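# Park utility cart in yellow bay, then close sliding door

## Task

Fetch the utility cart from the adjoining room and leave it in the yellow bay so that each of its four wheels rests fully within the taped area, none touching the tape. The cargo must still be aboard, with nothing overhanging the cart's edges. Afterwards close the sliding door completely. Slamming the door, whether opening or closing it, fails the job, and so does the robot toppling or finishing in a lean.

## Robot and tools

ROBOT. TidyBot++: a base 0.54 m long, 0.50 m wide and 0.38 m tall on four powered casters. It can drive forward, sideways and turn. It carries a single seven-joint arm, with its shoulder 0.12 m ahead of the base centre and 0.68 m up. A right hand with index, middle and ring fingers and a thumb sits at the end; each of its 16 hinges has its own motor. The arm begins folded with the hand pointing down, reaching up to 0.17 m past the base front, elbow up to 1.15 m high. Cameras: base_camera, and wrist_camera on a mast on the palm side of the wrist; an open hand blocks the left, centre and bottom of its picture. The joints 0, -1.2, 3.142, -2.03, 0, 0.075, 2.463 aim wrist_camera forward, roughly level; joint_6_rad tilts it.

FRAMES. Base frame: origin on the floor under the base centre, x forward, y left, z up, metres. hand_pose and hand_target are reported in it. Odometry frame: the base frame as it stood at scene start. base_odometry gives x, y in it and heading in rad (left positive, -3.142 to 3.142), counted from wheel turns, so slip shows as travel and drift builds up. base_tilt is degrees, forward and right positive, with about 1 degree of bias.

move runs one action; its parts start together.
- base: an object holding any of translate_m (m, forward +), strafe_m (m, left +), each -2 to 2, and rotate_rad (rad, counter-clockwise +), -6.3 to 6.3. These are offsets from where the base last reported itself, along its axes at that moment, not poses.
- joints: an object of absolute targets by name. joint_1_rad to joint_7_rad in rad. joint_2_rad is limited to ±2.249, joint_4_rad to ±2.579, joint_6_rad to ±2.099; the others turn freely but take the shorter way, so send steps under half a turn. joint_1_rad positive turns the arm clockwise seen from above, the reverse of heading. Hand keys (hand_index_mcp ... hand_thumb_ipl) are absolute goals on a -1 to 1 scale between each hinge's stops; toward -1 curls. Straight values: _mcp +0.75, _pip +0.58, _dip +0.70, _abd 0, thumb_cmc +0.71, thumb_axl +0.68, thumb_mcp +0.23, thumb_ipl +0.17. hand_current_limit (-1 to 1, mapping 0 to 550 mA, starts +0.4) and hand_speed (-0.96 to 1, starts -0.6) are settings for all sixteen. Omitted keys keep their goals.
- target: one list of seven numbers [x, y, z, qw, qx, qy, qz], an absolute hand pose in the base frame, metres plus quaternion, in the same form as hand_pose. Alongside it, joints may carry only hand keys.
- speeds: top speeds for this action: translate_m and strafe_m 0.05 to 0.5 m/s (for a combined move give one of them only), rotate_rad 0.1 to 1.57 rad/s.
- min_time_s: 0.1 to 8 s, a floor on each arm motion's duration.
- cameras: a list of base_camera, wrist_camera or all.
- blocking: true (default) returns when everything is at rest; false returns in about 0.5 s while motion continues.
An action lasts at most 15 s; a base move is cut at 14 s (time_out). A move with no action just reports the state, images and the scene number.

wait: seconds 0 to 10, cameras optional; returns sooner if running motions settle. stop: brakes all your running motions. zoom_image: camera plus region [x0, y0, x1, y1] in pixels from the top-left, at most 504 across each way, on that camera's newest image. finished_scene: scene, the current scene's number; irreversible.

RESULTS. base_status, joint_status and hand_status give how each motion ended: done, moving, off_target, stopped, contact_stop, time_out, not_followed, torque_fault, limit_stop_at_motor_heat. The move line sums them up. pictures lists images in order. joint_positions shows arm angles and hand hinges on their scale. motor_effort is percent of maximum torque, with the action's peak in brackets. hand_state gives one word per finger motor (moving, goal, blocked, overload); *_current_ma lines give currents, and hand_goal_* lines the goals. on_its_own reports unrequested behaviour, earlier move reports a non-blocking move. Warnings include joint command not followed, pose unreachable, ARM HIT, MOTOR HOT and OVER-TEMPERATURE FAULT. Once a call is refused, or an uncommanded stop (contact_stop, time_out, torque fault) appears, the remaining move, wait and finished_scene calls in that reply are skipped.

ARM TIPS. A target usually ends within about 4 cm; to correct, add (desired minus hand_pose) to the last target. To hold the hand still, resend hand_target, not hand_pose. Loads make the arm sag. Targets low and close in front can end far off or strike the base; unreachable poses wander up to 10 s. Nothing keeps the arm off the base or furniture.

GRIPPING. Three fingers can hook behind a level bar 0.005 to 0.025 m thick, or an upright one 0.008 to 0.03 m thick, needing roughly 0.023 to 0.025 m of clearance. A motor drawing 495 mA or more for 5 s shuts down for 10 s; a limit of +1 causes this, so keep hand_current_limit moderate. A growing or end-stopped load can pull the fingers off during a fast base move: use low speeds while towing.

AVOID. Move the sliding door gently and bring it to rest slowly; a slam fails the task. The robot can tip if the arm snags above about 0.6 m while the base moves, if a raised hand is pushed or pulled sideways, or if a stretched arm swings; back off or retract the arm to recover. A blocked base keeps shoving. Driving the arm into objects can trigger a torque fault (a 10 s arm freeze). Keep the cart's load from falling, avoid hard hits, and watch motor heat when holding loads or stretching out.

Each tool is called after "Call:" as a command line: name --argument value for each argument, lists and objects as JSON in quotes; but a table of rows of numbers goes row by row, as --pt "numbers of a row", without its own name.

## Session

Call:
move

Scene clock: 0.00 s.
base_odometry: x=+0.000 y=+0.000 heading=+0.000
base_tilt: forward=+0.0 right=+0.5
base_status: not commanded
joint_positions: joint_1_rad=+0.019 joint_2_rad=-0.324 joint_3_rad=+3.140 joint_4_rad=-2.505 joint_5_rad=+0.046 joint_6_rad=-0.904 joint_7_rad=+3.164 hand_index_mcp=+0.753 hand_index_abd=+0.000 hand_index_pip=+0.577 hand_index_dip=+0.696 hand_middle_mcp=+0.753 hand_middle_abd=+0.000 hand_middle_pip=+0.577 hand_middle_dip=+0.696 hand_ring_mcp=+0.753 hand_ring_abd=+0.000 hand_ring_pip=+0.577 hand_ring_dip=+0.696 hand_thumb_cmc=+0.715 hand_thumb_axl=+0.677 hand_thumb_mcp=+0.223 hand_thumb_ipl=+0.168 hand_current_limit=+0.400 hand_speed=-0.600
joint_status: not commanded
hand_state: goal,goal,goal,goal,goal,goal,goal,goal,goal,goal,goal,goal,goal,goal,goal,goal
index_mcp_current_ma: -2
index_abd_current_ma: 0
index_pip_current_ma: 1
index_dip_current_ma: 0
middle_mcp_current_ma: -2
middle_abd_current_ma: 0
middle_pip_current_ma: 1
middle_dip_current_ma: 0
ring_mcp_current_ma: -2
ring_abd_current_ma: 0
ring_pip_current_ma: 1
ring_dip_current_ma: 0
thumb_cmc_current_ma: 3
thumb_axl_current_ma: 0
thumb_mcp_current_ma: -20
thumb_ipl_current_ma: 0
hand_goal_index_mcp: 0.754
hand_goal_index_abd: 0.000
hand_goal_index_pip: 0.576
hand_goal_index_dip: 0.696
hand_goal_middle_mcp: 0.754
hand_goal_middle_abd: 0.000
hand_goal_middle_pip: 0.576
hand_goal_middle_dip: 0.696
hand_goal_ring_mcp: 0.754
hand_goal_ring_abd: 0.000
hand_goal_ring_pip: 0.576
hand_goal_ring_dip: 0.696
hand_goal_thumb_cmc: 0.714
hand_goal_thumb_axl: 0.678
hand_goal_thumb_mcp: 0.226
hand_goal_thumb_ipl: 0.168
motor_effort: joint_1_rad=+0 joint_2_rad=-1 joint_3_rad=+0 joint_4_rad=+12 joint_5_rad=-1 joint_6_rad=+1 joint_7_rad=+0
hand_pose: x=+0.3453 y=-0.0319 z=+0.6054 quat_wxyz=(-0.034, -0.695, -0.718, -0.006) (m; base frame)
hand_target: x=+0.3448 y=-0.0319 z=+0.6049 quat_wxyz=(-0.033, -0.695, -0.718, -0.006) (m; base frame)
hand_status: not commanded
pictures: base_camera, wrist_camera
Images, in order (width x height): base_camera 644x364, wrist_camera 504x504.

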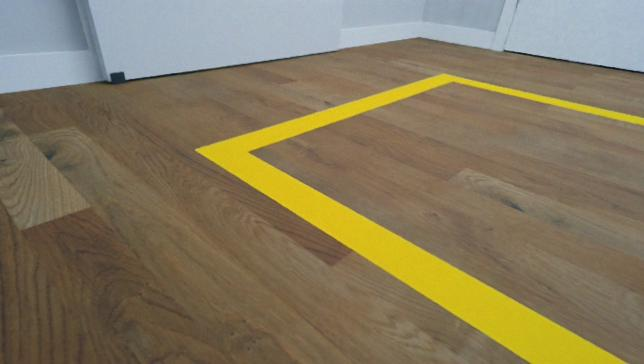

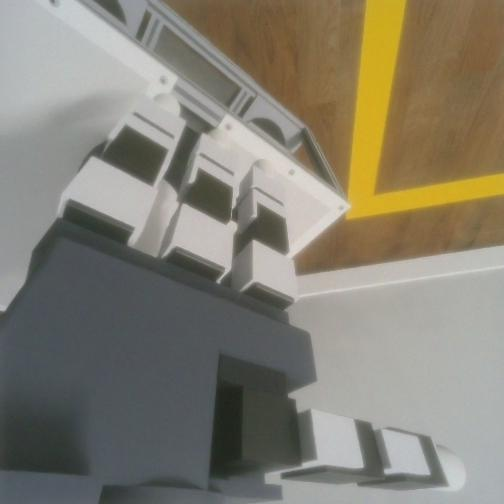

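Call:
move --base '{"rotate_rad":0.62}' --joints '{"joint_1_rad":0,"joint_2_rad":-1.0,"joint_3_rad":3.142,"joint_4_rad":-2.03,"joint_5_rad":0,"joint_6_rad":-0.1,"joint_7_rad":2.463,"hand_index_mcp":1,"hand_middle_mcp":1,"hand_ring_mcp":1,"hand_index_pip":1,"hand_middle_pip":1,"hand_ring_pip":1,"hand_index_dip":1,"hand_middle_dip":1,"hand_ring_dip":1,"hand_thumb_cmc":1,"hand_thumb_mcp":0.9,"hand_thumb_ipl":0.9}' --min_time_s 3 --cameras '["all"]'

Scene clock: 31.20 s.
move: done
base_odometry: x=+0.000 y=+0.000 heading=+0.620
base_tilt: forward=+0.0 right=+0.5
base_status: done
joint_positions: joint_1_rad=+0.019 joint_2_rad=-0.989 joint_3_rad=+3.140 joint_4_rad=-2.053 joint_5_rad=+0.035 joint_6_rad=-0.189 joint_7_rad=+2.507 hand_index_mcp=+1.000 hand_index_abd=+0.000 hand_index_pip=+0.999 hand_index_dip=+0.998 hand_middle_mcp=+1.000 hand_middle_abd=+0.000 hand_middle_pip=+0.999 hand_middle_dip=+0.998 hand_ring_mcp=+1.000 hand_ring_abd=+0.000 hand_ring_pip=+0.999 hand_ring_dip=+0.998 hand_thumb_cmc=+1.000 hand_thumb_axl=+0.677 hand_thumb_mcp=+0.896 hand_thumb_ipl=+0.898 hand_current_limit=+0.400 hand_speed=-0.600
joint_status: all done
hand_state: goal,goal,goal,goal,goal,goal,goal,goal,goal,goal,goal,goal,goal,goal,goal,goal
index_mcp_current_ma: -1
index_abd_current_ma: 0
index_pip_current_ma: -5
index_dip_current_ma: -11
middle_mcp_current_ma: -1
middle_abd_current_ma: 0
middle_pip_current_ma: -5
middle_dip_current_ma: -11
ring_mcp_current_ma: -1
ring_abd_current_ma: 0
ring_pip_current_ma: -5
ring_dip_current_ma: -12
thumb_cmc_current_ma: -1
thumb_axl_current_ma: -4
thumb_mcp_current_ma: -28
thumb_ipl_current_ma: -11
hand_goal_index_mcp: 1.000
hand_goal_index_abd: 0.000
hand_goal_index_pip: 1.000
hand_goal_index_dip: 1.000
hand_goal_middle_mcp: 1.000
hand_goal_middle_abd: 0.000
hand_goal_middle_pip: 1.000
hand_goal_middle_dip: 1.000
hand_goal_ring_mcp: 1.000
hand_goal_ring_abd: 0.000
hand_goal_ring_pip: 1.000
hand_goal_ring_dip: 1.000
hand_goal_thumb_cmc: 1.000
hand_goal_thumb_axl: 0.678
hand_goal_thumb_mcp: 0.900
hand_goal_thumb_ipl: 0.900
motor_effort: joint_1_rad=+0(2) joint_2_rad=+10(12) joint_3_rad=+1(2) joint_4_rad=+17(19) joint_5_rad=-1(2) joint_6_rad=+8(10) joint_7_rad=-1(1)
hand_pose: x=+0.3091 y=-0.0701 z=+1.2141 quat_wxyz=(-0.386, -0.522, -0.267, -0.712) (m; base frame)
hand_target: x=+0.2849 y=-0.0699 z=+1.2465 quat_wxyz=(-0.364, -0.483, -0.231, -0.762) (m; base frame)
hand_status: not commanded
pictures: base_camera, wrist_camera
Images, in order (width x height): base_camera 644x364, wrist_camera 504x504.

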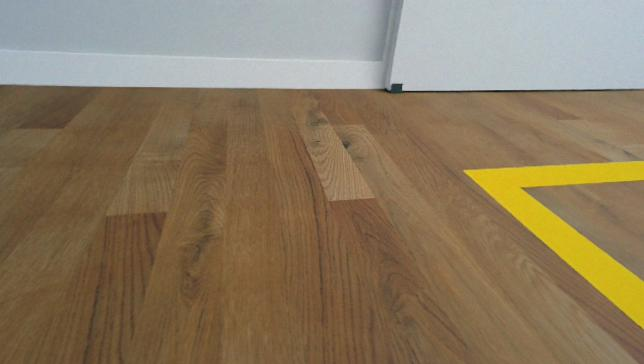

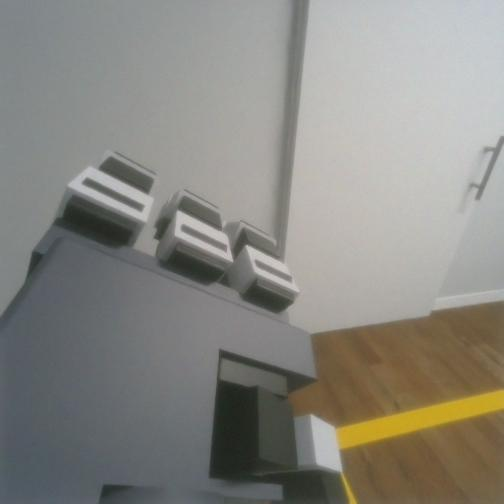

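Call:
move --base '{"strafe_m":-1.0}' --cameras '["all"]'

Scene clock: 45.60 s.
move: done
base_odometry: x=+0.581 y=-0.814 heading=+0.620
base_tilt: forward=+0.0 right=+0.5
base_status: done
joint_positions: joint_1_rad=+0.017 joint_2_rad=-0.989 joint_3_rad=+3.140 joint_4_rad=-2.053 joint_5_rad=+0.035 joint_6_rad=-0.189 joint_7_rad=+2.506 hand_index_mcp=+1.000 hand_index_abd=+0.000 hand_index_pip=+0.999 hand_index_dip=+0.998 hand_middle_mcp=+1.000 hand_middle_abd=+0.000 hand_middle_pip=+0.999 hand_middle_dip=+0.998 hand_ring_mcp=+1.000 hand_ring_abd=+0.000 hand_ring_pip=+0.999 hand_ring_dip=+0.998 hand_thumb_cmc=+1.000 hand_thumb_axl=+0.677 hand_thumb_mcp=+0.896 hand_thumb_ipl=+0.898 hand_current_limit=+0.400 hand_speed=-0.600
joint_status: not commanded
hand_state: goal,goal,goal,goal,goal,goal,goal,goal,goal,goal,goal,goal,goal,goal,goal,goal
index_mcp_current_ma: -1
index_abd_current_ma: 0
index_pip_current_ma: -4
index_dip_current_ma: -11
middle_mcp_current_ma: -1
middle_abd_current_ma: 0
middle_pip_current_ma: -4
middle_dip_current_ma: -11
ring_mcp_current_ma: -1
ring_abd_current_ma: 0
ring_pip_current_ma: -4
ring_dip_current_ma: -11
thumb_cmc_current_ma: -1
thumb_axl_current_ma: -4
thumb_mcp_current_ma: -28
thumb_ipl_current_ma: -11
hand_goal_index_mcp: 1.000
hand_goal_index_abd: 0.000
hand_goal_index_pip: 1.000
hand_goal_index_dip: 1.000
hand_goal_middle_mcp: 1.000
hand_goal_middle_abd: 0.000
hand_goal_middle_pip: 1.000
hand_goal_middle_dip: 1.000
hand_goal_ring_mcp: 1.000
hand_goal_ring_abd: 0.000
hand_goal_ring_pip: 1.000
hand_goal_ring_dip: 1.000
hand_goal_thumb_cmc: 1.000
hand_goal_thumb_axl: 0.678
hand_goal_thumb_mcp: 0.900
hand_goal_thumb_ipl: 0.900
motor_effort: joint_1_rad=+0(2) joint_2_rad=+10(10) joint_3_rad=+1(3) joint_4_rad=+17(17) joint_5_rad=-1(1) joint_6_rad=+9(9) joint_7_rad=-1(1)
hand_pose: x=+0.3092 y=-0.0698 z=+1.2140 quat_wxyz=(-0.385, -0.522, -0.267, -0.713) (m; base frame)
hand_target: x=+0.2849 y=-0.0699 z=+1.2465 quat_wxyz=(-0.364, -0.483, -0.231, -0.762) (m; base frame)
hand_status: not commanded
pictures: base_camera, wrist_camera
Images, in order (width x height): base_camera 644x364, wrist_camera 504x504.

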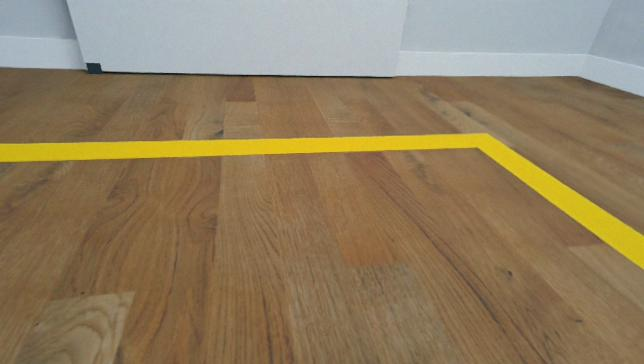

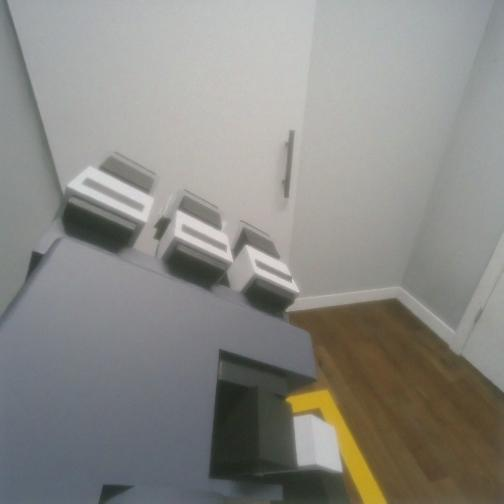

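Call:
move --joints '{"joint_1_rad":-0.11,"joint_2_rad":-0.28,"joint_3_rad":3.5,"joint_4_rad":-2.1,"joint_5_rad":0.83,"joint_6_rad":0.31,"joint_7_rad":3.945,"hand_index_pip":-0.88,"hand_middle_pip":-0.88,"hand_ring_pip":-0.88,"hand_index_dip":0.4,"hand_middle_dip":0.4,"hand_ring_dip":0.4}' --base '{"strafe_m":-0.35}' --speeds '{"strafe_m":0.2}' --min_time_s 4 --cameras '["all"]'

Scene clock: 74.90 s.
move: done
base_odometry: x=+0.784 y=-1.099 heading=+0.621
base_tilt: forward=+0.0 right=+0.5
base_status: done
joint_positions: joint_1_rad=-0.086 joint_2_rad=-0.293 joint_3_rad=+3.479 joint_4_rad=-2.063 joint_5_rad=+0.782 joint_6_rad=+0.223 joint_7_rad=+3.901 hand_index_mcp=+1.000 hand_index_abd=+0.000 hand_index_pip=-0.877 hand_index_dip=+0.402 hand_middle_mcp=+1.000 hand_middle_abd=+0.000 hand_middle_pip=-0.877 hand_middle_dip=+0.402 hand_ring_mcp=+1.000 hand_ring_abd=+0.000 hand_ring_pip=-0.877 hand_ring_dip=+0.402 hand_thumb_cmc=+1.000 hand_thumb_axl=+0.676 hand_thumb_mcp=+0.901 hand_thumb_ipl=+0.899 hand_current_limit=+0.400 hand_speed=-0.600
joint_status: all done
hand_state: goal,goal,goal,goal,goal,goal,goal,goal,goal,goal,goal,goal,goal,goal,goal,goal
index_mcp_current_ma: -1
index_abd_current_ma: 0
index_pip_current_ma: 13
index_dip_current_ma: 11
middle_mcp_current_ma: -1
middle_abd_current_ma: 0
middle_pip_current_ma: 14
middle_dip_current_ma: 11
ring_mcp_current_ma: -1
ring_abd_current_ma: 0
ring_pip_current_ma: 13
ring_dip_current_ma: 12
thumb_cmc_current_ma: -1
thumb_axl_current_ma: -9
thumb_mcp_current_ma: 7
thumb_ipl_current_ma: -9
hand_goal_index_mcp: 1.000
hand_goal_index_abd: 0.000
hand_goal_index_pip: -0.880
hand_goal_index_dip: 0.400
hand_goal_middle_mcp: 1.000
hand_goal_middle_abd: 0.000
hand_goal_middle_pip: -0.880
hand_goal_middle_dip: 0.400
hand_goal_ring_mcp: 1.000
hand_goal_ring_abd: 0.000
hand_goal_ring_pip: -0.880
hand_goal_ring_dip: 0.400
hand_goal_thumb_cmc: 1.000
hand_goal_thumb_axl: 0.678
hand_goal_thumb_mcp: 0.900
hand_goal_thumb_ipl: 0.900
motor_effort: joint_1_rad=+1(2) joint_2_rad=-8(11) joint_3_rad=-1(3) joint_4_rad=+17(19) joint_5_rad=-2(3) joint_6_rad=+7(10) joint_7_rad=-1(2)
hand_pose: x=+0.6097 y=-0.0185 z=+1.0417 quat_wxyz=(-0.693, -0.080, -0.717, -0.024) (m; base frame)
hand_target: x=+0.6070 y=+0.0071 z=+1.0243 quat_wxyz=(-0.696, -0.026, -0.717, -0.022) (m; base frame)
hand_status: not commanded
pictures: base_camera, wrist_camera
Images, in order (width x height): base_camera 644x364, wrist_camera 504x504.

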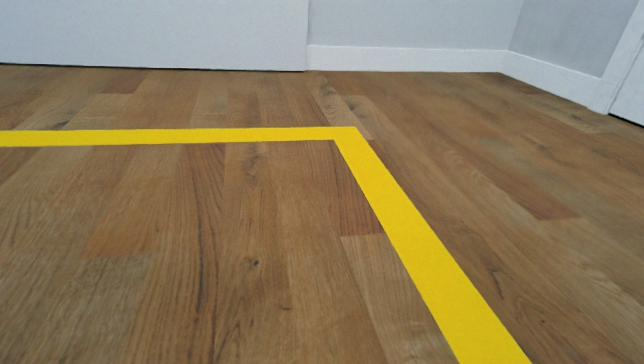

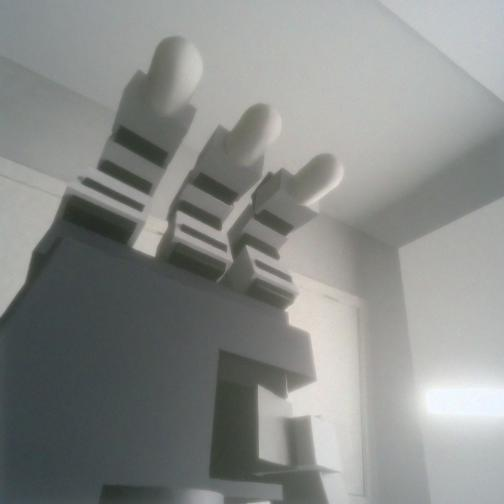

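Call:
move --target '[0.60, 0.02, 1.01, 0.7071, 0, 0.7071, 0]' --base '{"translate_m":0.65}' --speeds '{"translate_m":0.3}' --min_time_s 2 --cameras '["all"]'

Scene clock: 84.07 s.
move: done
base_odometry: x=+1.313 y=-0.721 heading=+0.621
base_tilt: forward=+0.0 right=+0.5
base_status: done
joint_positions: joint_1_rad=+0.048 joint_2_rad=-0.278 joint_3_rad=+3.366 joint_4_rad=-2.123 joint_5_rad=+0.780 joint_6_rad=+0.323 joint_7_rad=+4.036 hand_index_mcp=+1.000 hand_index_abd=+0.000 hand_index_pip=-0.877 hand_index_dip=+0.402 hand_middle_mcp=+1.000 hand_middle_abd=+0.000 hand_middle_pip=-0.877 hand_middle_dip=+0.402 hand_ring_mcp=+1.000 hand_ring_abd=+0.000 hand_ring_pip=-0.877 hand_ring_dip=+0.402 hand_thumb_cmc=+1.000 hand_thumb_axl=+0.676 hand_thumb_mcp=+0.901 hand_thumb_ipl=+0.899 hand_current_limit=+0.400 hand_speed=-0.600
joint_status: not commanded
hand_state: goal,goal,goal,goal,goal,goal,goal,goal,goal,goal,goal,goal,goal,goal,goal,goal
index_mcp_current_ma: -1
index_abd_current_ma: 0
index_pip_current_ma: 13
index_dip_current_ma: 11
middle_mcp_current_ma: -1
middle_abd_current_ma: 0
middle_pip_current_ma: 13
middle_dip_current_ma: 11
ring_mcp_current_ma: -1
ring_abd_current_ma: 0
ring_pip_current_ma: 12
ring_dip_current_ma: 12
thumb_cmc_current_ma: -1
thumb_axl_current_ma: -9
thumb_mcp_current_ma: 9
thumb_ipl_current_ma: -8
hand_goal_index_mcp: 1.000
hand_goal_index_abd: 0.000
hand_goal_index_pip: -0.880
hand_goal_index_dip: 0.400
hand_goal_middle_mcp: 1.000
hand_goal_middle_abd: 0.000
hand_goal_middle_pip: -0.880
hand_goal_middle_dip: 0.400
hand_goal_ring_mcp: 1.000
hand_goal_ring_abd: 0.000
hand_goal_ring_pip: -0.880
hand_goal_ring_dip: 0.400
hand_goal_thumb_cmc: 1.000
hand_goal_thumb_axl: 0.678
hand_goal_thumb_mcp: 0.900
hand_goal_thumb_ipl: 0.900
motor_effort: joint_1_rad=+1(1) joint_2_rad=-8(10) joint_3_rad=+0(2) joint_4_rad=+18(19) joint_5_rad=-3(3) joint_6_rad=+7(8) joint_7_rad=-1(1)
hand_pose: x=+0.6045 y=+0.0064 z=+1.0121 quat_wxyz=(-0.695, -0.011, -0.719, +0.015) (m; base frame)
hand_target: x=+0.6000 y=+0.0200 z=+1.0100 quat_wxyz=(-0.707, +0.000, -0.707, +0.000) (m; base frame)
hand_status: done (0.014 m and 2.9 deg from the pose sent, 0.051 m and 9.8 deg at the start)
pictures: base_camera, wrist_camera
Images, in order (width x height): base_camera 644x364, wrist_camera 504x504.

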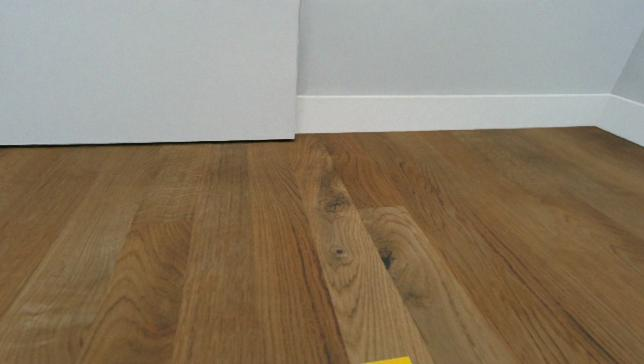

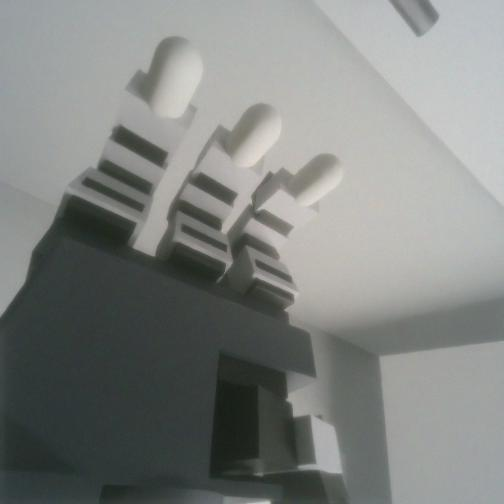

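Call:
move --base '{"translate_m":0.3}' --speeds '{"translate_m":0.15}' --cameras '["all"]'

Scene clock: 99.73 s.
move: done
base_odometry: x=+1.558 y=-0.547 heading=+0.621
base_tilt: forward=+0.0 right=+0.5
base_status: done
joint_positions: joint_1_rad=+0.049 joint_2_rad=-0.273 joint_3_rad=+3.366 joint_4_rad=-2.124 joint_5_rad=+0.780 joint_6_rad=+0.324 joint_7_rad=+4.036 hand_index_mcp=+1.000 hand_index_abd=+0.000 hand_index_pip=-0.877 hand_index_dip=+0.402 hand_middle_mcp=+1.000 hand_middle_abd=+0.000 hand_middle_pip=-0.877 hand_middle_dip=+0.402 hand_ring_mcp=+1.000 hand_ring_abd=+0.000 hand_ring_pip=-0.878 hand_ring_dip=+0.402 hand_thumb_cmc=+1.000 hand_thumb_axl=+0.676 hand_thumb_mcp=+0.902 hand_thumb_ipl=+0.899 hand_current_limit=+0.400 hand_speed=-0.600
joint_status: not commanded
hand_state: goal,goal,goal,goal,goal,goal,goal,goal,goal,goal,goal,goal,goal,goal,goal,goal
index_mcp_current_ma: -1
index_abd_current_ma: 0
index_pip_current_ma: 13
index_dip_current_ma: 11
middle_mcp_current_ma: -1
middle_abd_current_ma: 0
middle_pip_current_ma: 13
middle_dip_current_ma: 11
ring_mcp_current_ma: -1
ring_abd_current_ma: 0
ring_pip_current_ma: 12
ring_dip_current_ma: 12
thumb_cmc_current_ma: -1
thumb_axl_current_ma: -9
thumb_mcp_current_ma: 10
thumb_ipl_current_ma: -8
hand_goal_index_mcp: 1.000
hand_goal_index_abd: 0.000
hand_goal_index_pip: -0.880
hand_goal_index_dip: 0.400
hand_goal_middle_mcp: 1.000
hand_goal_middle_abd: 0.000
hand_goal_middle_pip: -0.880
hand_goal_middle_dip: 0.400
hand_goal_ring_mcp: 1.000
hand_goal_ring_abd: 0.000
hand_goal_ring_pip: -0.880
hand_goal_ring_dip: 0.400
hand_goal_thumb_cmc: 1.000
hand_goal_thumb_axl: 0.678
hand_goal_thumb_mcp: 0.900
hand_goal_thumb_ipl: 0.900
motor_effort: joint_1_rad=+1(2) joint_2_rad=-8(11) joint_3_rad=-1(1) joint_4_rad=+18(18) joint_5_rad=-3(3) joint_6_rad=+7(7) joint_7_rad=-1(1)
hand_pose: x=+0.6059 y=+0.0062 z=+1.0094 quat_wxyz=(-0.693, -0.011, -0.720, +0.015) (m; base frame)
hand_target: x=+0.6000 y=+0.0200 z=+1.0100 quat_wxyz=(-0.707, +0.000, -0.707, +0.000) (m; base frame)
hand_status: not commanded
pictures: base_camera, wrist_camera
Images, in order (width x height): base_camera 644x364, wrist_camera 504x504.

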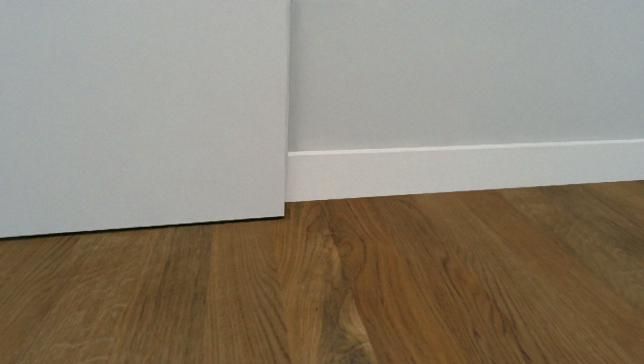

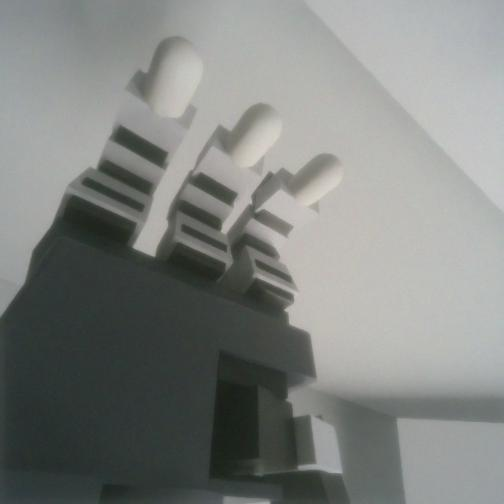

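Call:
move --base '{"rotate_rad":0.085,"strafe_m":-0.04,"translate_m":-0.02}' --speeds '{"strafe_m":0.15}' --cameras '["all"]'

Scene clock: 115.73 s.
move: done
base_odometry: x=+1.565 y=-0.591 heading=+0.706
base_tilt: forward=+0.0 right=+0.5
base_status: done
joint_positions: joint_1_rad=+0.055 joint_2_rad=-0.273 joint_3_rad=+3.360 joint_4_rad=-2.125 joint_5_rad=+0.780 joint_6_rad=+0.327 joint_7_rad=+4.036 hand_index_mcp=+1.000 hand_index_abd=+0.000 hand_index_pip=-0.877 hand_index_dip=+0.402 hand_middle_mcp=+1.000 hand_middle_abd=+0.000 hand_middle_pip=-0.877 hand_middle_dip=+0.402 hand_ring_mcp=+1.000 hand_ring_abd=+0.000 hand_ring_pip=-0.878 hand_ring_dip=+0.402 hand_thumb_cmc=+1.000 hand_thumb_axl=+0.676 hand_thumb_mcp=+0.902 hand_thumb_ipl=+0.899 hand_current_limit=+0.400 hand_speed=-0.600
joint_status: not commanded
hand_state: goal,goal,goal,goal,goal,goal,goal,goal,goal,goal,goal,goal,goal,goal,goal,goal
index_mcp_current_ma: -1
index_abd_current_ma: 0
index_pip_current_ma: 13
index_dip_current_ma: 11
middle_mcp_current_ma: -1
middle_abd_current_ma: 0
middle_pip_current_ma: 13
middle_dip_current_ma: 11
ring_mcp_current_ma: -1
ring_abd_current_ma: 0
ring_pip_current_ma: 12
ring_dip_current_ma: 12
thumb_cmc_current_ma: -1
thumb_axl_current_ma: -9
thumb_mcp_current_ma: 10
thumb_ipl_current_ma: -8
hand_goal_index_mcp: 1.000
hand_goal_index_abd: 0.000
hand_goal_index_pip: -0.880
hand_goal_index_dip: 0.400
hand_goal_middle_mcp: 1.000
hand_goal_middle_abd: 0.000
hand_goal_middle_pip: -0.880
hand_goal_middle_dip: 0.400
hand_goal_ring_mcp: 1.000
hand_goal_ring_abd: 0.000
hand_goal_ring_pip: -0.880
hand_goal_ring_dip: 0.400
hand_goal_thumb_cmc: 1.000
hand_goal_thumb_axl: 0.678
hand_goal_thumb_mcp: 0.900
hand_goal_thumb_ipl: 0.900
motor_effort: joint_1_rad=+0(2) joint_2_rad=-8(10) joint_3_rad=+0(2) joint_4_rad=+18(18) joint_5_rad=-3(3) joint_6_rad=+7(8) joint_7_rad=-1(1)
hand_pose: x=+0.6056 y=+0.0077 z=+1.0097 quat_wxyz=(-0.694, -0.010, -0.720, +0.015) (m; base frame)
hand_target: x=+0.6000 y=+0.0200 z=+1.0100 quat_wxyz=(-0.707, +0.000, -0.707, +0.000) (m; base frame)
hand_status: not commanded
pictures: base_camera, wrist_camera
Images, in order (width x height): base_camera 644x364, wrist_camera 504x504.

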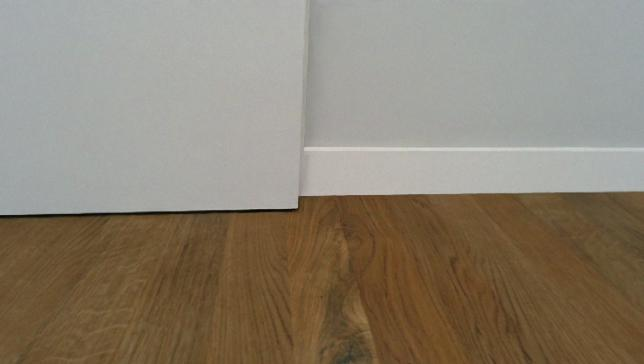

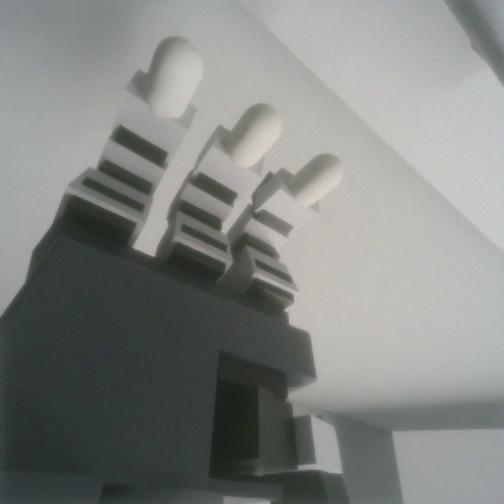

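Call:
move --base '{"translate_m":0.018}' --speeds '{"translate_m":0.1}'

Call:
move --base '{"strafe_m":0.07}' --speeds '{"strafe_m":0.06}' --cameras '["wrist_camera"]'

Scene clock: 123.17 s.
move: done
base_odometry: x=+1.579 y=-0.579 heading=+0.706
base_tilt: forward=-0.1 right=+0.5
base_status: done
joint_positions: joint_1_rad=+0.055 joint_2_rad=-0.269 joint_3_rad=+3.360 joint_4_rad=-2.126 joint_5_rad=+0.780 joint_6_rad=+0.328 joint_7_rad=+4.036 hand_index_mcp=+1.000 hand_index_abd=+0.000 hand_index_pip=-0.877 hand_index_dip=+0.402 hand_middle_mcp=+1.000 hand_middle_abd=+0.000 hand_middle_pip=-0.877 hand_middle_dip=+0.402 hand_ring_mcp=+1.000 hand_ring_abd=+0.000 hand_ring_pip=-0.878 hand_ring_dip=+0.402 hand_thumb_cmc=+1.000 hand_thumb_axl=+0.676 hand_thumb_mcp=+0.902 hand_thumb_ipl=+0.899 hand_current_limit=+0.400 hand_speed=-0.600
joint_status: not commanded
hand_state: goal,goal,goal,goal,goal,goal,goal,goal,goal,goal,goal,goal,goal,goal,goal,goal
index_mcp_current_ma: -1
index_abd_current_ma: 0
index_pip_current_ma: 12
index_dip_current_ma: 11
middle_mcp_current_ma: -1
middle_abd_current_ma: 0
middle_pip_current_ma: 13
middle_dip_current_ma: 11
ring_mcp_current_ma: -1
ring_abd_current_ma: 0
ring_pip_current_ma: 12
ring_dip_current_ma: 12
thumb_cmc_current_ma: -1
thumb_axl_current_ma: -9
thumb_mcp_current_ma: 10
thumb_ipl_current_ma: -8
hand_goal_index_mcp: 1.000
hand_goal_index_abd: 0.000
hand_goal_index_pip: -0.880
hand_goal_index_dip: 0.400
hand_goal_middle_mcp: 1.000
hand_goal_middle_abd: 0.000
hand_goal_middle_pip: -0.880
hand_goal_middle_dip: 0.400
hand_goal_ring_mcp: 1.000
hand_goal_ring_abd: 0.000
hand_goal_ring_pip: -0.880
hand_goal_ring_dip: 0.400
hand_goal_thumb_cmc: 1.000
hand_goal_thumb_axl: 0.678
hand_goal_thumb_mcp: 0.900
hand_goal_thumb_ipl: 0.900
motor_effort: joint_1_rad=+1(1) joint_2_rad=-9(11) joint_3_rad=+0(1) joint_4_rad=+18(19) joint_5_rad=-3(3) joint_6_rad=+7(7) joint_7_rad=-1(1)
hand_pose: x=+0.6069 y=+0.0079 z=+1.0072 quat_wxyz=(-0.692, -0.010, -0.721, +0.014) (m; base frame)
hand_target: x=+0.6000 y=+0.0200 z=+1.0100 quat_wxyz=(-0.707, +0.000, -0.707, +0.000) (m; base frame)
hand_status: not commanded
pictures: none

Scene clock: 124.83 s.
move: done
base_odometry: x=+1.533 y=-0.526 heading=+0.706
base_tilt: forward=+0.0 right=+0.5
base_status: done
joint_positions: joint_1_rad=+0.055 joint_2_rad=-0.269 joint_3_rad=+3.358 joint_4_rad=-2.126 joint_5_rad=+0.780 joint_6_rad=+0.328 joint_7_rad=+4.036 hand_index_mcp=+1.000 hand_index_abd=+0.000 hand_index_pip=-0.877 hand_index_dip=+0.402 hand_middle_mcp=+1.000 hand_middle_abd=+0.000 hand_middle_pip=-0.877 hand_middle_dip=+0.402 hand_ring_mcp=+1.000 hand_ring_abd=+0.000 hand_ring_pip=-0.878 hand_ring_dip=+0.402 hand_thumb_cmc=+1.000 hand_thumb_axl=+0.676 hand_thumb_mcp=+0.902 hand_thumb_ipl=+0.899 hand_current_limit=+0.400 hand_speed=-0.600
joint_status: not commanded
hand_state: goal,goal,goal,goal,goal,goal,goal,goal,goal,goal,goal,goal,goal,goal,goal,goal
index_mcp_current_ma: -1
index_abd_current_ma: 0
index_pip_current_ma: 12
index_dip_current_ma: 11
middle_mcp_current_ma: -1
middle_abd_current_ma: 0
middle_pip_current_ma: 13
middle_dip_current_ma: 11
ring_mcp_current_ma: -1
ring_abd_current_ma: 0
ring_pip_current_ma: 12
ring_dip_current_ma: 12
thumb_cmc_current_ma: -1
thumb_axl_current_ma: -9
thumb_mcp_current_ma: 10
thumb_ipl_current_ma: -8
hand_goal_index_mcp: 1.000
hand_goal_index_abd: 0.000
hand_goal_index_pip: -0.880
hand_goal_index_dip: 0.400
hand_goal_middle_mcp: 1.000
hand_goal_middle_abd: 0.000
hand_goal_middle_pip: -0.880
hand_goal_middle_dip: 0.400
hand_goal_ring_mcp: 1.000
hand_goal_ring_abd: 0.000
hand_goal_ring_pip: -0.880
hand_goal_ring_dip: 0.400
hand_goal_thumb_cmc: 1.000
hand_goal_thumb_axl: 0.678
hand_goal_thumb_mcp: 0.900
hand_goal_thumb_ipl: 0.900
motor_effort: joint_1_rad=+0(2) joint_2_rad=-9(9) joint_3_rad=-1(2) joint_4_rad=+18(18) joint_5_rad=-3(3) joint_6_rad=+7(8) joint_7_rad=-1(1)
hand_pose: x=+0.6068 y=+0.0085 z=+1.0073 quat_wxyz=(-0.693, -0.009, -0.721, +0.014) (m; base frame)
hand_target: x=+0.6000 y=+0.0200 z=+1.0100 quat_wxyz=(-0.707, +0.000, -0.707, +0.000) (m; base frame)
hand_status: not commanded
pictures: wrist_camera
Images, in order (width x height): wrist_camera 504x504.

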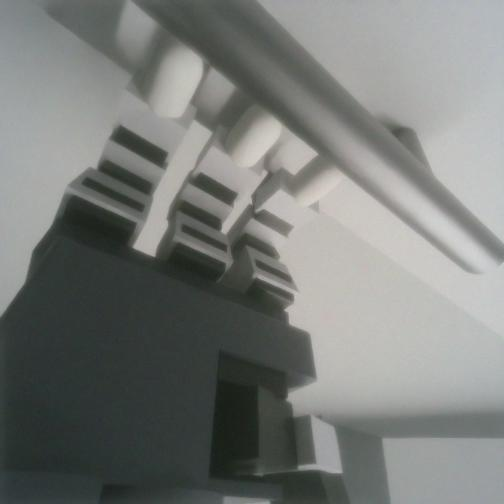

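Call:
move --target '[0.60, 0.02, 1.024, 0.7071, 0, 0.7071, 0]'

Call:
move --base '{"strafe_m":0.05}' --speeds '{"strafe_m":0.06}' --cameras '["wrist_camera"]'

Scene clock: 131.10 s.
move: done
base_odometry: x=+1.533 y=-0.526 heading=+0.706
base_tilt: forward=+0.0 right=+0.5
base_status: not commanded
joint_positions: joint_1_rad=+0.036 joint_2_rad=-0.270 joint_3_rad=+3.364 joint_4_rad=-2.126 joint_5_rad=+0.780 joint_6_rad=+0.328 joint_7_rad=+4.030 hand_index_mcp=+1.000 hand_index_abd=+0.000 hand_index_pip=-0.877 hand_index_dip=+0.402 hand_middle_mcp=+1.000 hand_middle_abd=+0.000 hand_middle_pip=-0.877 hand_middle_dip=+0.402 hand_ring_mcp=+1.000 hand_ring_abd=+0.000 hand_ring_pip=-0.878 hand_ring_dip=+0.402 hand_thumb_cmc=+1.000 hand_thumb_axl=+0.676 hand_thumb_mcp=+0.902 hand_thumb_ipl=+0.899 hand_current_limit=+0.400 hand_speed=-0.600
joint_status: not commanded
hand_state: goal,goal,goal,goal,goal,goal,goal,goal,goal,goal,goal,goal,goal,goal,goal,goal
index_mcp_current_ma: -1
index_abd_current_ma: 0
index_pip_current_ma: 12
index_dip_current_ma: 11
middle_mcp_current_ma: -1
middle_abd_current_ma: 0
middle_pip_current_ma: 13
middle_dip_current_ma: 11
ring_mcp_current_ma: -1
ring_abd_current_ma: 0
ring_pip_current_ma: 12
ring_dip_current_ma: 12
thumb_cmc_current_ma: -1
thumb_axl_current_ma: -9
thumb_mcp_current_ma: 10
thumb_ipl_current_ma: -8
hand_goal_index_mcp: 1.000
hand_goal_index_abd: 0.000
hand_goal_index_pip: -0.880
hand_goal_index_dip: 0.400
hand_goal_middle_mcp: 1.000
hand_goal_middle_abd: 0.000
hand_goal_middle_pip: -0.880
hand_goal_middle_dip: 0.400
hand_goal_ring_mcp: 1.000
hand_goal_ring_abd: 0.000
hand_goal_ring_pip: -0.880
hand_goal_ring_dip: 0.400
hand_goal_thumb_cmc: 1.000
hand_goal_thumb_axl: 0.678
hand_goal_thumb_mcp: 0.900
hand_goal_thumb_ipl: 0.900
motor_effort: joint_1_rad=+1(1) joint_2_rad=-8(9) joint_3_rad=-1(1) joint_4_rad=+18(18) joint_5_rad=-3(3) joint_6_rad=+7(7) joint_7_rad=-1(1)
hand_pose: x=+0.6063 y=+0.0144 z=+1.0085 quat_wxyz=(-0.693, -0.007, -0.721, +0.007) (m; base frame)
hand_target: x=+0.6000 y=+0.0200 z=+1.0240 quat_wxyz=(-0.707, +0.000, -0.707, +0.000) (m; base frame)
hand_status: done (0.018 m and 2.5 deg from the pose sent, 0.021 m and 3.0 deg at the start)
pictures: none

Scene clock: 132.70 s.
move: done
base_odometry: x=+1.501 y=-0.487 heading=+0.706
base_tilt: forward=+0.0 right=+0.5
base_status: done
joint_positions: joint_1_rad=+0.036 joint_2_rad=-0.271 joint_3_rad=+3.381 joint_4_rad=-2.126 joint_5_rad=+0.780 joint_6_rad=+0.328 joint_7_rad=+4.030 hand_index_mcp=+1.000 hand_index_abd=+0.000 hand_index_pip=-0.877 hand_index_dip=+0.402 hand_middle_mcp=+1.000 hand_middle_abd=+0.000 hand_middle_pip=-0.877 hand_middle_dip=+0.402 hand_ring_mcp=+1.000 hand_ring_abd=+0.000 hand_ring_pip=-0.868 hand_ring_dip=+0.406 hand_thumb_cmc=+1.000 hand_thumb_axl=+0.676 hand_thumb_mcp=+0.902 hand_thumb_ipl=+0.899 hand_current_limit=+0.400 hand_speed=-0.600
joint_status: not commanded
hand_state: goal,goal,goal,goal,goal,goal,goal,goal,goal,goal,goal,goal,goal,goal,goal,goal
index_mcp_current_ma: -1
index_abd_current_ma: 0
index_pip_current_ma: 12
index_dip_current_ma: 11
middle_mcp_current_ma: 0
middle_abd_current_ma: 0
middle_pip_current_ma: 15
middle_dip_current_ma: 12
ring_mcp_current_ma: 1
ring_abd_current_ma: 0
ring_pip_current_ma: 58
ring_dip_current_ma: 30
thumb_cmc_current_ma: -1
thumb_axl_current_ma: -9
thumb_mcp_current_ma: 10
thumb_ipl_current_ma: -8
hand_goal_index_mcp: 1.000
hand_goal_index_abd: 0.000
hand_goal_index_pip: -0.880
hand_goal_index_dip: 0.400
hand_goal_middle_mcp: 1.000
hand_goal_middle_abd: 0.000
hand_goal_middle_pip: -0.880
hand_goal_middle_dip: 0.400
hand_goal_ring_mcp: 1.000
hand_goal_ring_abd: 0.000
hand_goal_ring_pip: -0.880
hand_goal_ring_dip: 0.400
hand_goal_thumb_cmc: 1.000
hand_goal_thumb_axl: 0.678
hand_goal_thumb_mcp: 0.900
hand_goal_thumb_ipl: 0.900
motor_effort: joint_1_rad=+2(4) joint_2_rad=-9(11) joint_3_rad=+0(6) joint_4_rad=+17(18) joint_5_rad=-3(3) joint_6_rad=+7(10) joint_7_rad=-1(1)
hand_pose: x=+0.6063 y=+0.0053 z=+1.0091 quat_wxyz=(-0.693, -0.014, -0.720, +0.011) (m; base frame)
hand_target: x=+0.6000 y=+0.0200 z=+1.0240 quat_wxyz=(-0.707, +0.000, -0.707, +0.000) (m; base frame)
hand_status: not commanded
pictures: wrist_camera
Images, in order (width x height): wrist_camera 504x504.

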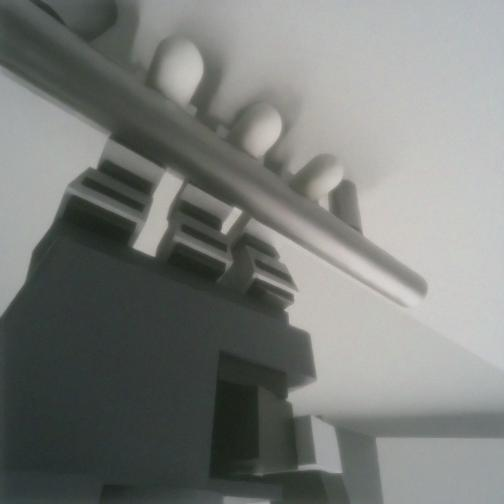

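Call:
move --base '{"strafe_m":0.16}' --speeds '{"strafe_m":0.05}' --joints '{"hand_current_limit":0.7,"joint_1_rad":-0.08}' --cameras '["base_camera"]'

Scene clock: 144.40 s.
move: off_target
base_odometry: x=+1.397 y=-0.366 heading=+0.706
base_tilt: forward=+0.0 right=+0.6
base_status: done
joint_positions: joint_1_rad=+0.008 joint_2_rad=-0.285 joint_3_rad=+3.471 joint_4_rad=-2.125 joint_5_rad=+0.778 joint_6_rad=+0.316 joint_7_rad=+4.030 hand_index_mcp=+1.000 hand_index_abd=+0.000 hand_index_pip=-0.889 hand_index_dip=+0.402 hand_middle_mcp=+1.000 hand_middle_abd=+0.000 hand_middle_pip=-0.877 hand_middle_dip=+0.402 hand_ring_mcp=+1.001 hand_ring_abd=+0.002 hand_ring_pip=-0.877 hand_ring_dip=+0.403 hand_thumb_cmc=+1.000 hand_thumb_axl=+0.677 hand_thumb_mcp=+0.902 hand_thumb_ipl=+0.899 hand_current_limit=+0.700 hand_speed=-0.600
joint_status: joint_1_rad off_target (ended at +0.008, target -0.080); the others done
hand_state: goal,goal,goal,goal,goal,goal,goal,goal,goal,goal,goal,goal,goal,goal,goal,goal
index_mcp_current_ma: 1
index_abd_current_ma: 2
index_pip_current_ma: -45
index_dip_current_ma: 11
middle_mcp_current_ma: 0
middle_abd_current_ma: 0
middle_pip_current_ma: 14
middle_dip_current_ma: 12
ring_mcp_current_ma: 3
ring_abd_current_ma: 8
ring_pip_current_ma: 13
ring_dip_current_ma: 13
thumb_cmc_current_ma: -1
thumb_axl_current_ma: -8
thumb_mcp_current_ma: 12
thumb_ipl_current_ma: -7
hand_goal_index_mcp: 1.000
hand_goal_index_abd: 0.000
hand_goal_index_pip: -0.880
hand_goal_index_dip: 0.400
hand_goal_middle_mcp: 1.000
hand_goal_middle_abd: 0.000
hand_goal_middle_pip: -0.880
hand_goal_middle_dip: 0.400
hand_goal_ring_mcp: 1.000
hand_goal_ring_abd: 0.000
hand_goal_ring_pip: -0.880
hand_goal_ring_dip: 0.400
hand_goal_thumb_cmc: 1.000
hand_goal_thumb_axl: 0.678
hand_goal_thumb_mcp: 0.900
hand_goal_thumb_ipl: 0.900
motor_effort: joint_1_rad=-13(21) joint_2_rad=-5(10) joint_3_rad=-15(24) joint_4_rad=+20(22) joint_5_rad=-2(3) joint_6_rad=+19(27) joint_7_rad=-2(5)
hand_pose: x=+0.6022 y=-0.0336 z=+1.0142 quat_wxyz=(-0.695, -0.047, -0.717, +0.024) (m; base frame)
hand_target: x=+0.5953 y=+0.0701 z=+1.0240 quat_wxyz=(-0.706, +0.037, -0.706, -0.037) (m; base frame)
hand_status: not commanded
pictures: base_camera
Images, in order (width x height): base_camera 644x364.

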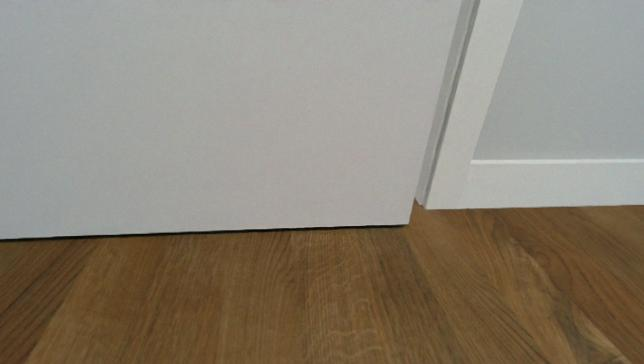

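Call:
move --base '{"strafe_m":0.2,"translate_m":-0.015,"rotate_rad":0.05}' --speeds '{"strafe_m":0.05}' --cameras '["all"]'

Scene clock: 153.73 s.
move: done
base_odometry: x=+1.256 y=-0.223 heading=+0.756
base_tilt: forward=+0.0 right=+0.5
base_status: done
joint_positions: joint_1_rad=+0.031 joint_2_rad=-0.313 joint_3_rad=+3.496 joint_4_rad=-2.122 joint_5_rad=+0.778 joint_6_rad=+0.290 joint_7_rad=+4.031 hand_index_mcp=+0.995 hand_index_abd=+0.000 hand_index_pip=-0.930 hand_index_dip=+0.402 hand_middle_mcp=+0.999 hand_middle_abd=+0.000 hand_middle_pip=-0.911 hand_middle_dip=+0.402 hand_ring_mcp=+1.001 hand_ring_abd=+0.002 hand_ring_pip=-0.890 hand_ring_dip=+0.403 hand_thumb_cmc=+1.000 hand_thumb_axl=+0.677 hand_thumb_mcp=+0.902 hand_thumb_ipl=+0.899 hand_current_limit=+0.700 hand_speed=-0.600
joint_status: not commanded
hand_state: goal,goal,blocked,goal,goal,goal,blocked,goal,goal,goal,goal,goal,goal,goal,goal,goal
index_mcp_current_ma: -25
index_abd_current_ma: 2
index_pip_current_ma: -248
index_dip_current_ma: 11
middle_mcp_current_ma: -5
middle_abd_current_ma: 0
middle_pip_current_ma: -153
middle_dip_current_ma: 12
ring_mcp_current_ma: 3
ring_abd_current_ma: 8
ring_pip_current_ma: -52
ring_dip_current_ma: 13
thumb_cmc_current_ma: -1
thumb_axl_current_ma: -8
thumb_mcp_current_ma: 12
thumb_ipl_current_ma: -7
hand_goal_index_mcp: 1.000
hand_goal_index_abd: 0.000
hand_goal_index_pip: -0.880
hand_goal_index_dip: 0.400
hand_goal_middle_mcp: 1.000
hand_goal_middle_abd: 0.000
hand_goal_middle_pip: -0.880
hand_goal_middle_dip: 0.400
hand_goal_ring_mcp: 1.000
hand_goal_ring_abd: 0.000
hand_goal_ring_pip: -0.880
hand_goal_ring_dip: 0.400
hand_goal_thumb_cmc: 1.000
hand_goal_thumb_axl: 0.678
hand_goal_thumb_mcp: 0.900
hand_goal_thumb_ipl: 0.900
motor_effort: joint_1_rad=-16(26) joint_2_rad=+0(6) joint_3_rad=-19(29) joint_4_rad=+24(25) joint_5_rad=-2(3) joint_6_rad=+23(31) joint_7_rad=-3(6)
hand_pose: x=+0.5920 y=-0.0638 z=+1.0231 quat_wxyz=(-0.697, -0.072, -0.712, +0.043) (m; base frame)
hand_target: x=+0.5953 y=+0.0701 z=+1.0240 quat_wxyz=(-0.706, +0.037, -0.706, -0.037) (m; base frame)
hand_status: not commanded
pictures: base_camera, wrist_camera
Images, in order (width x height): base_camera 644x364, wrist_camera 504x504.

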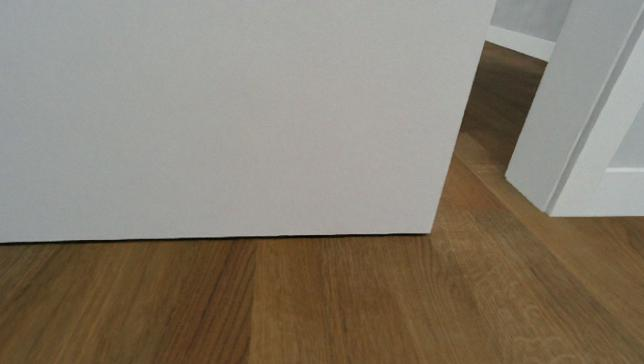

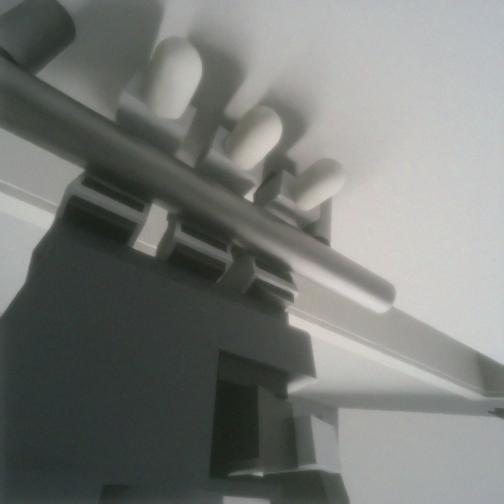

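Call:
move --base '{"translate_m":-0.02}' --speeds '{"translate_m":0.05}'

Call:
move --base '{"strafe_m":0.2,"translate_m":-0.005,"rotate_rad":0.06}' --speeds '{"strafe_m":0.05}' --cameras '["base_camera"]'

Scene clock: 160.03 s.
move: done
base_odometry: x=+1.242 y=-0.237 heading=+0.756
base_tilt: forward=-0.1 right=+0.5
base_status: done
joint_positions: joint_1_rad=+0.015 joint_2_rad=-0.291 joint_3_rad=+3.478 joint_4_rad=-2.107 joint_5_rad=+0.778 joint_6_rad=+0.290 joint_7_rad=+4.031 hand_index_mcp=+0.999 hand_index_abd=+0.000 hand_index_pip=-0.883 hand_index_dip=+0.402 hand_middle_mcp=+1.000 hand_middle_abd=+0.001 hand_middle_pip=-0.878 hand_middle_dip=+0.402 hand_ring_mcp=+1.001 hand_ring_abd=+0.014 hand_ring_pip=-0.854 hand_ring_dip=+0.403 hand_thumb_cmc=+1.000 hand_thumb_axl=+0.677 hand_thumb_mcp=+0.902 hand_thumb_ipl=+0.899 hand_current_limit=+0.700 hand_speed=-0.600
joint_status: not commanded
hand_state: goal,goal,goal,goal,goal,goal,goal,goal,goal,goal,blocked,goal,goal,goal,goal,goal
index_mcp_current_ma: -4
index_abd_current_ma: 2
index_pip_current_ma: -13
index_dip_current_ma: 11
middle_mcp_current_ma: 0
middle_abd_current_ma: 2
middle_pip_current_ma: 8
middle_dip_current_ma: 12
ring_mcp_current_ma: 5
ring_abd_current_ma: 62
ring_pip_current_ma: 131
ring_dip_current_ma: 12
thumb_cmc_current_ma: -1
thumb_axl_current_ma: -8
thumb_mcp_current_ma: 12
thumb_ipl_current_ma: -7
hand_goal_index_mcp: 1.000
hand_goal_index_abd: 0.000
hand_goal_index_pip: -0.880
hand_goal_index_dip: 0.400
hand_goal_middle_mcp: 1.000
hand_goal_middle_abd: 0.000
hand_goal_middle_pip: -0.880
hand_goal_middle_dip: 0.400
hand_goal_ring_mcp: 1.000
hand_goal_ring_abd: 0.000
hand_goal_ring_pip: -0.880
hand_goal_ring_dip: 0.400
hand_goal_thumb_cmc: 1.000
hand_goal_thumb_axl: 0.678
hand_goal_thumb_mcp: 0.900
hand_goal_thumb_ipl: 0.900
motor_effort: joint_1_rad=-12(16) joint_2_rad=-8(10) joint_3_rad=-14(19) joint_4_rad=+13(23) joint_5_rad=-1(2) joint_6_rad=+15(22) joint_7_rad=-3(4)
hand_pose: x=+0.6020 y=-0.0475 z=+1.0214 quat_wxyz=(-0.695, -0.058, -0.715, +0.036) (m; base frame)
hand_target: x=+0.5953 y=+0.0701 z=+1.0240 quat_wxyz=(-0.706, +0.037, -0.706, -0.037) (m; base frame)
hand_status: not commanded
pictures: none

Scene clock: 164.93 s.
move: done
base_odometry: x=+1.101 y=-0.095 heading=+0.815
base_tilt: forward=-0.1 right=+0.5
base_status: done
joint_positions: joint_1_rad=+0.044 joint_2_rad=-0.320 joint_3_rad=+3.512 joint_4_rad=-2.121 joint_5_rad=+0.778 joint_6_rad=+0.280 joint_7_rad=+4.031 hand_index_mcp=+0.987 hand_index_abd=+0.003 hand_index_pip=-0.924 hand_index_dip=+0.402 hand_middle_mcp=+0.999 hand_middle_abd=+0.003 hand_middle_pip=-0.906 hand_middle_dip=+0.402 hand_ring_mcp=+1.001 hand_ring_abd=+0.002 hand_ring_pip=-0.885 hand_ring_dip=+0.403 hand_thumb_cmc=+1.000 hand_thumb_axl=+0.677 hand_thumb_mcp=+0.902 hand_thumb_ipl=+0.899 hand_current_limit=+0.700 hand_speed=-0.600
joint_status: not commanded
hand_state: goal,goal,blocked,goal,goal,goal,blocked,goal,goal,goal,goal,goal,goal,goal,goal,goal
index_mcp_current_ma: -70
index_abd_current_ma: 12
index_pip_current_ma: -221
index_dip_current_ma: 11
middle_mcp_current_ma: -3
middle_abd_current_ma: 12
middle_pip_current_ma: -127
middle_dip_current_ma: 12
ring_mcp_current_ma: 4
ring_abd_current_ma: 8
ring_pip_current_ma: -23
ring_dip_current_ma: 12
thumb_cmc_current_ma: -1
thumb_axl_current_ma: -8
thumb_mcp_current_ma: 12
thumb_ipl_current_ma: -7
hand_goal_index_mcp: 1.000
hand_goal_index_abd: 0.000
hand_goal_index_pip: -0.880
hand_goal_index_dip: 0.400
hand_goal_middle_mcp: 1.000
hand_goal_middle_abd: 0.000
hand_goal_middle_pip: -0.880
hand_goal_middle_dip: 0.400
hand_goal_ring_mcp: 1.000
hand_goal_ring_abd: 0.000
hand_goal_ring_pip: -0.880
hand_goal_ring_dip: 0.400
hand_goal_thumb_cmc: 1.000
hand_goal_thumb_axl: 0.678
hand_goal_thumb_mcp: 0.900
hand_goal_thumb_ipl: 0.900
motor_effort: joint_1_rad=-20(28) joint_2_rad=+1(8) joint_3_rad=-23(31) joint_4_rad=+24(25) joint_5_rad=-3(4) joint_6_rad=+27(33) joint_7_rad=-5(7)
hand_pose: x=+0.5880 y=-0.0806 z=+1.0237 quat_wxyz=(-0.696, -0.086, -0.711, +0.054) (m; base frame)
hand_target: x=+0.5953 y=+0.0701 z=+1.0240 quat_wxyz=(-0.706, +0.037, -0.706, -0.037) (m; base frame)
hand_status: not commanded
pictures: base_camera
Images, in order (width x height): base_camera 644x364.

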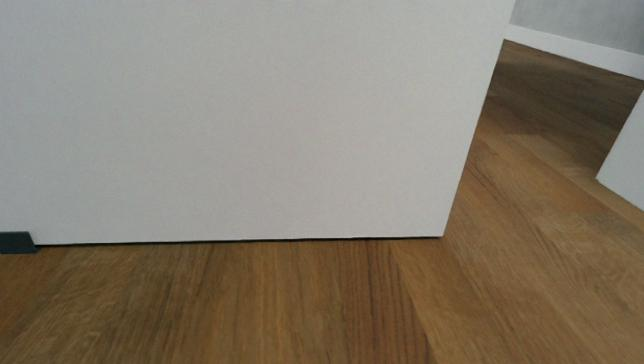

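Call:
move --base '{"translate_m":-0.022}' --speeds '{"translate_m":0.05}'

Call:
move --base '{"strafe_m":0.2,"translate_m":-0.035,"rotate_rad":0.05}' --speeds '{"strafe_m":0.05}' --cameras '["base_camera"]'

Scene clock: 174.03 s.
move: done
base_odometry: x=+1.086 y=-0.111 heading=+0.815
base_tilt: forward=+0.0 right=+0.6
base_status: done
joint_positions: joint_1_rad=+0.025 joint_2_rad=-0.294 joint_3_rad=+3.489 joint_4_rad=-2.104 joint_5_rad=+0.778 joint_6_rad=+0.280 joint_7_rad=+4.031 hand_index_mcp=+1.000 hand_index_abd=+0.002 hand_index_pip=-0.883 hand_index_dip=+0.402 hand_middle_mcp=+1.000 hand_middle_abd=+0.002 hand_middle_pip=-0.883 hand_middle_dip=+0.402 hand_ring_mcp=+1.001 hand_ring_abd=+0.015 hand_ring_pip=-0.855 hand_ring_dip=+0.402 hand_thumb_cmc=+1.000 hand_thumb_axl=+0.677 hand_thumb_mcp=+0.902 hand_thumb_ipl=+0.899 hand_current_limit=+0.700 hand_speed=-0.600
joint_status: not commanded
hand_state: goal,goal,goal,goal,goal,goal,goal,goal,goal,goal,blocked,goal,goal,goal,goal,goal
index_mcp_current_ma: -1
index_abd_current_ma: 8
index_pip_current_ma: -13
index_dip_current_ma: 11
middle_mcp_current_ma: 0
middle_abd_current_ma: 8
middle_pip_current_ma: -13
middle_dip_current_ma: 12
ring_mcp_current_ma: 5
ring_abd_current_ma: 65
ring_pip_current_ma: 124
ring_dip_current_ma: 12
thumb_cmc_current_ma: -1
thumb_axl_current_ma: -8
thumb_mcp_current_ma: 12
thumb_ipl_current_ma: -7
hand_goal_index_mcp: 1.000
hand_goal_index_abd: 0.000
hand_goal_index_pip: -0.880
hand_goal_index_dip: 0.400
hand_goal_middle_mcp: 1.000
hand_goal_middle_abd: 0.000
hand_goal_middle_pip: -0.880
hand_goal_middle_dip: 0.400
hand_goal_ring_mcp: 1.000
hand_goal_ring_abd: 0.000
hand_goal_ring_pip: -0.880
hand_goal_ring_dip: 0.400
hand_goal_thumb_cmc: 1.000
hand_goal_thumb_axl: 0.678
hand_goal_thumb_mcp: 0.900
hand_goal_thumb_ipl: 0.900
motor_effort: joint_1_rad=-12(19) joint_2_rad=-7(9) joint_3_rad=-15(23) joint_4_rad=+14(24) joint_5_rad=-1(3) joint_6_rad=+15(25) joint_7_rad=-3(5)
hand_pose: x=+0.6006 y=-0.0605 z=+1.0215 quat_wxyz=(-0.694, -0.068, -0.716, +0.045) (m; base frame)
hand_target: x=+0.5953 y=+0.0701 z=+1.0240 quat_wxyz=(-0.706, +0.037, -0.706, -0.037) (m; base frame)
hand_status: not commanded
pictures: none

Scene clock: 178.90 s.
move: done
base_odometry: x=+0.917 y=+0.001 heading=+0.865
base_tilt: forward=+0.0 right=+0.5
base_status: done
joint_positions: joint_1_rad=+0.020 joint_2_rad=-0.295 joint_3_rad=+3.480 joint_4_rad=-2.104 joint_5_rad=+0.778 joint_6_rad=+0.280 joint_7_rad=+4.031 hand_index_mcp=+1.000 hand_index_abd=+0.002 hand_index_pip=-0.883 hand_index_dip=+0.402 hand_middle_mcp=+1.000 hand_middle_abd=+0.002 hand_middle_pip=-0.883 hand_middle_dip=+0.402 hand_ring_mcp=+1.001 hand_ring_abd=+0.004 hand_ring_pip=-0.877 hand_ring_dip=+0.402 hand_thumb_cmc=+1.000 hand_thumb_axl=+0.677 hand_thumb_mcp=+0.902 hand_thumb_ipl=+0.899 hand_current_limit=+0.700 hand_speed=-0.600
joint_status: not commanded
hand_state: goal,goal,goal,goal,goal,goal,goal,goal,goal,goal,goal,goal,goal,goal,goal,goal
index_mcp_current_ma: 0
index_abd_current_ma: 7
index_pip_current_ma: -13
index_dip_current_ma: 11
middle_mcp_current_ma: 0
middle_abd_current_ma: 8
middle_pip_current_ma: -13
middle_dip_current_ma: 12
ring_mcp_current_ma: 3
ring_abd_current_ma: 18
ring_pip_current_ma: 14
ring_dip_current_ma: 12
thumb_cmc_current_ma: -1
thumb_axl_current_ma: -8
thumb_mcp_current_ma: 12
thumb_ipl_current_ma: -7
hand_goal_index_mcp: 1.000
hand_goal_index_abd: 0.000
hand_goal_index_pip: -0.880
hand_goal_index_dip: 0.400
hand_goal_middle_mcp: 1.000
hand_goal_middle_abd: 0.000
hand_goal_middle_pip: -0.880
hand_goal_middle_dip: 0.400
hand_goal_ring_mcp: 1.000
hand_goal_ring_abd: 0.000
hand_goal_ring_pip: -0.880
hand_goal_ring_dip: 0.400
hand_goal_thumb_cmc: 1.000
hand_goal_thumb_axl: 0.678
hand_goal_thumb_mcp: 0.900
hand_goal_thumb_ipl: 0.900
motor_effort: joint_1_rad=-10(23) joint_2_rad=-6(10) joint_3_rad=-13(27) joint_4_rad=+17(19) joint_5_rad=+0(2) joint_6_rad=+15(23) joint_7_rad=-1(5)
hand_pose: x=+0.6008 y=-0.0529 z=+1.0219 quat_wxyz=(-0.694, -0.062, -0.716, +0.041) (m; base frame)
hand_target: x=+0.5953 y=+0.0701 z=+1.0240 quat_wxyz=(-0.706, +0.037, -0.706, -0.037) (m; base frame)
hand_status: not commanded
pictures: base_camera
Images, in order (width x height): base_camera 644x364.

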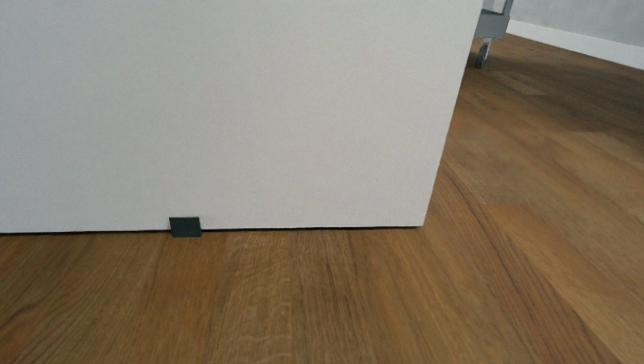

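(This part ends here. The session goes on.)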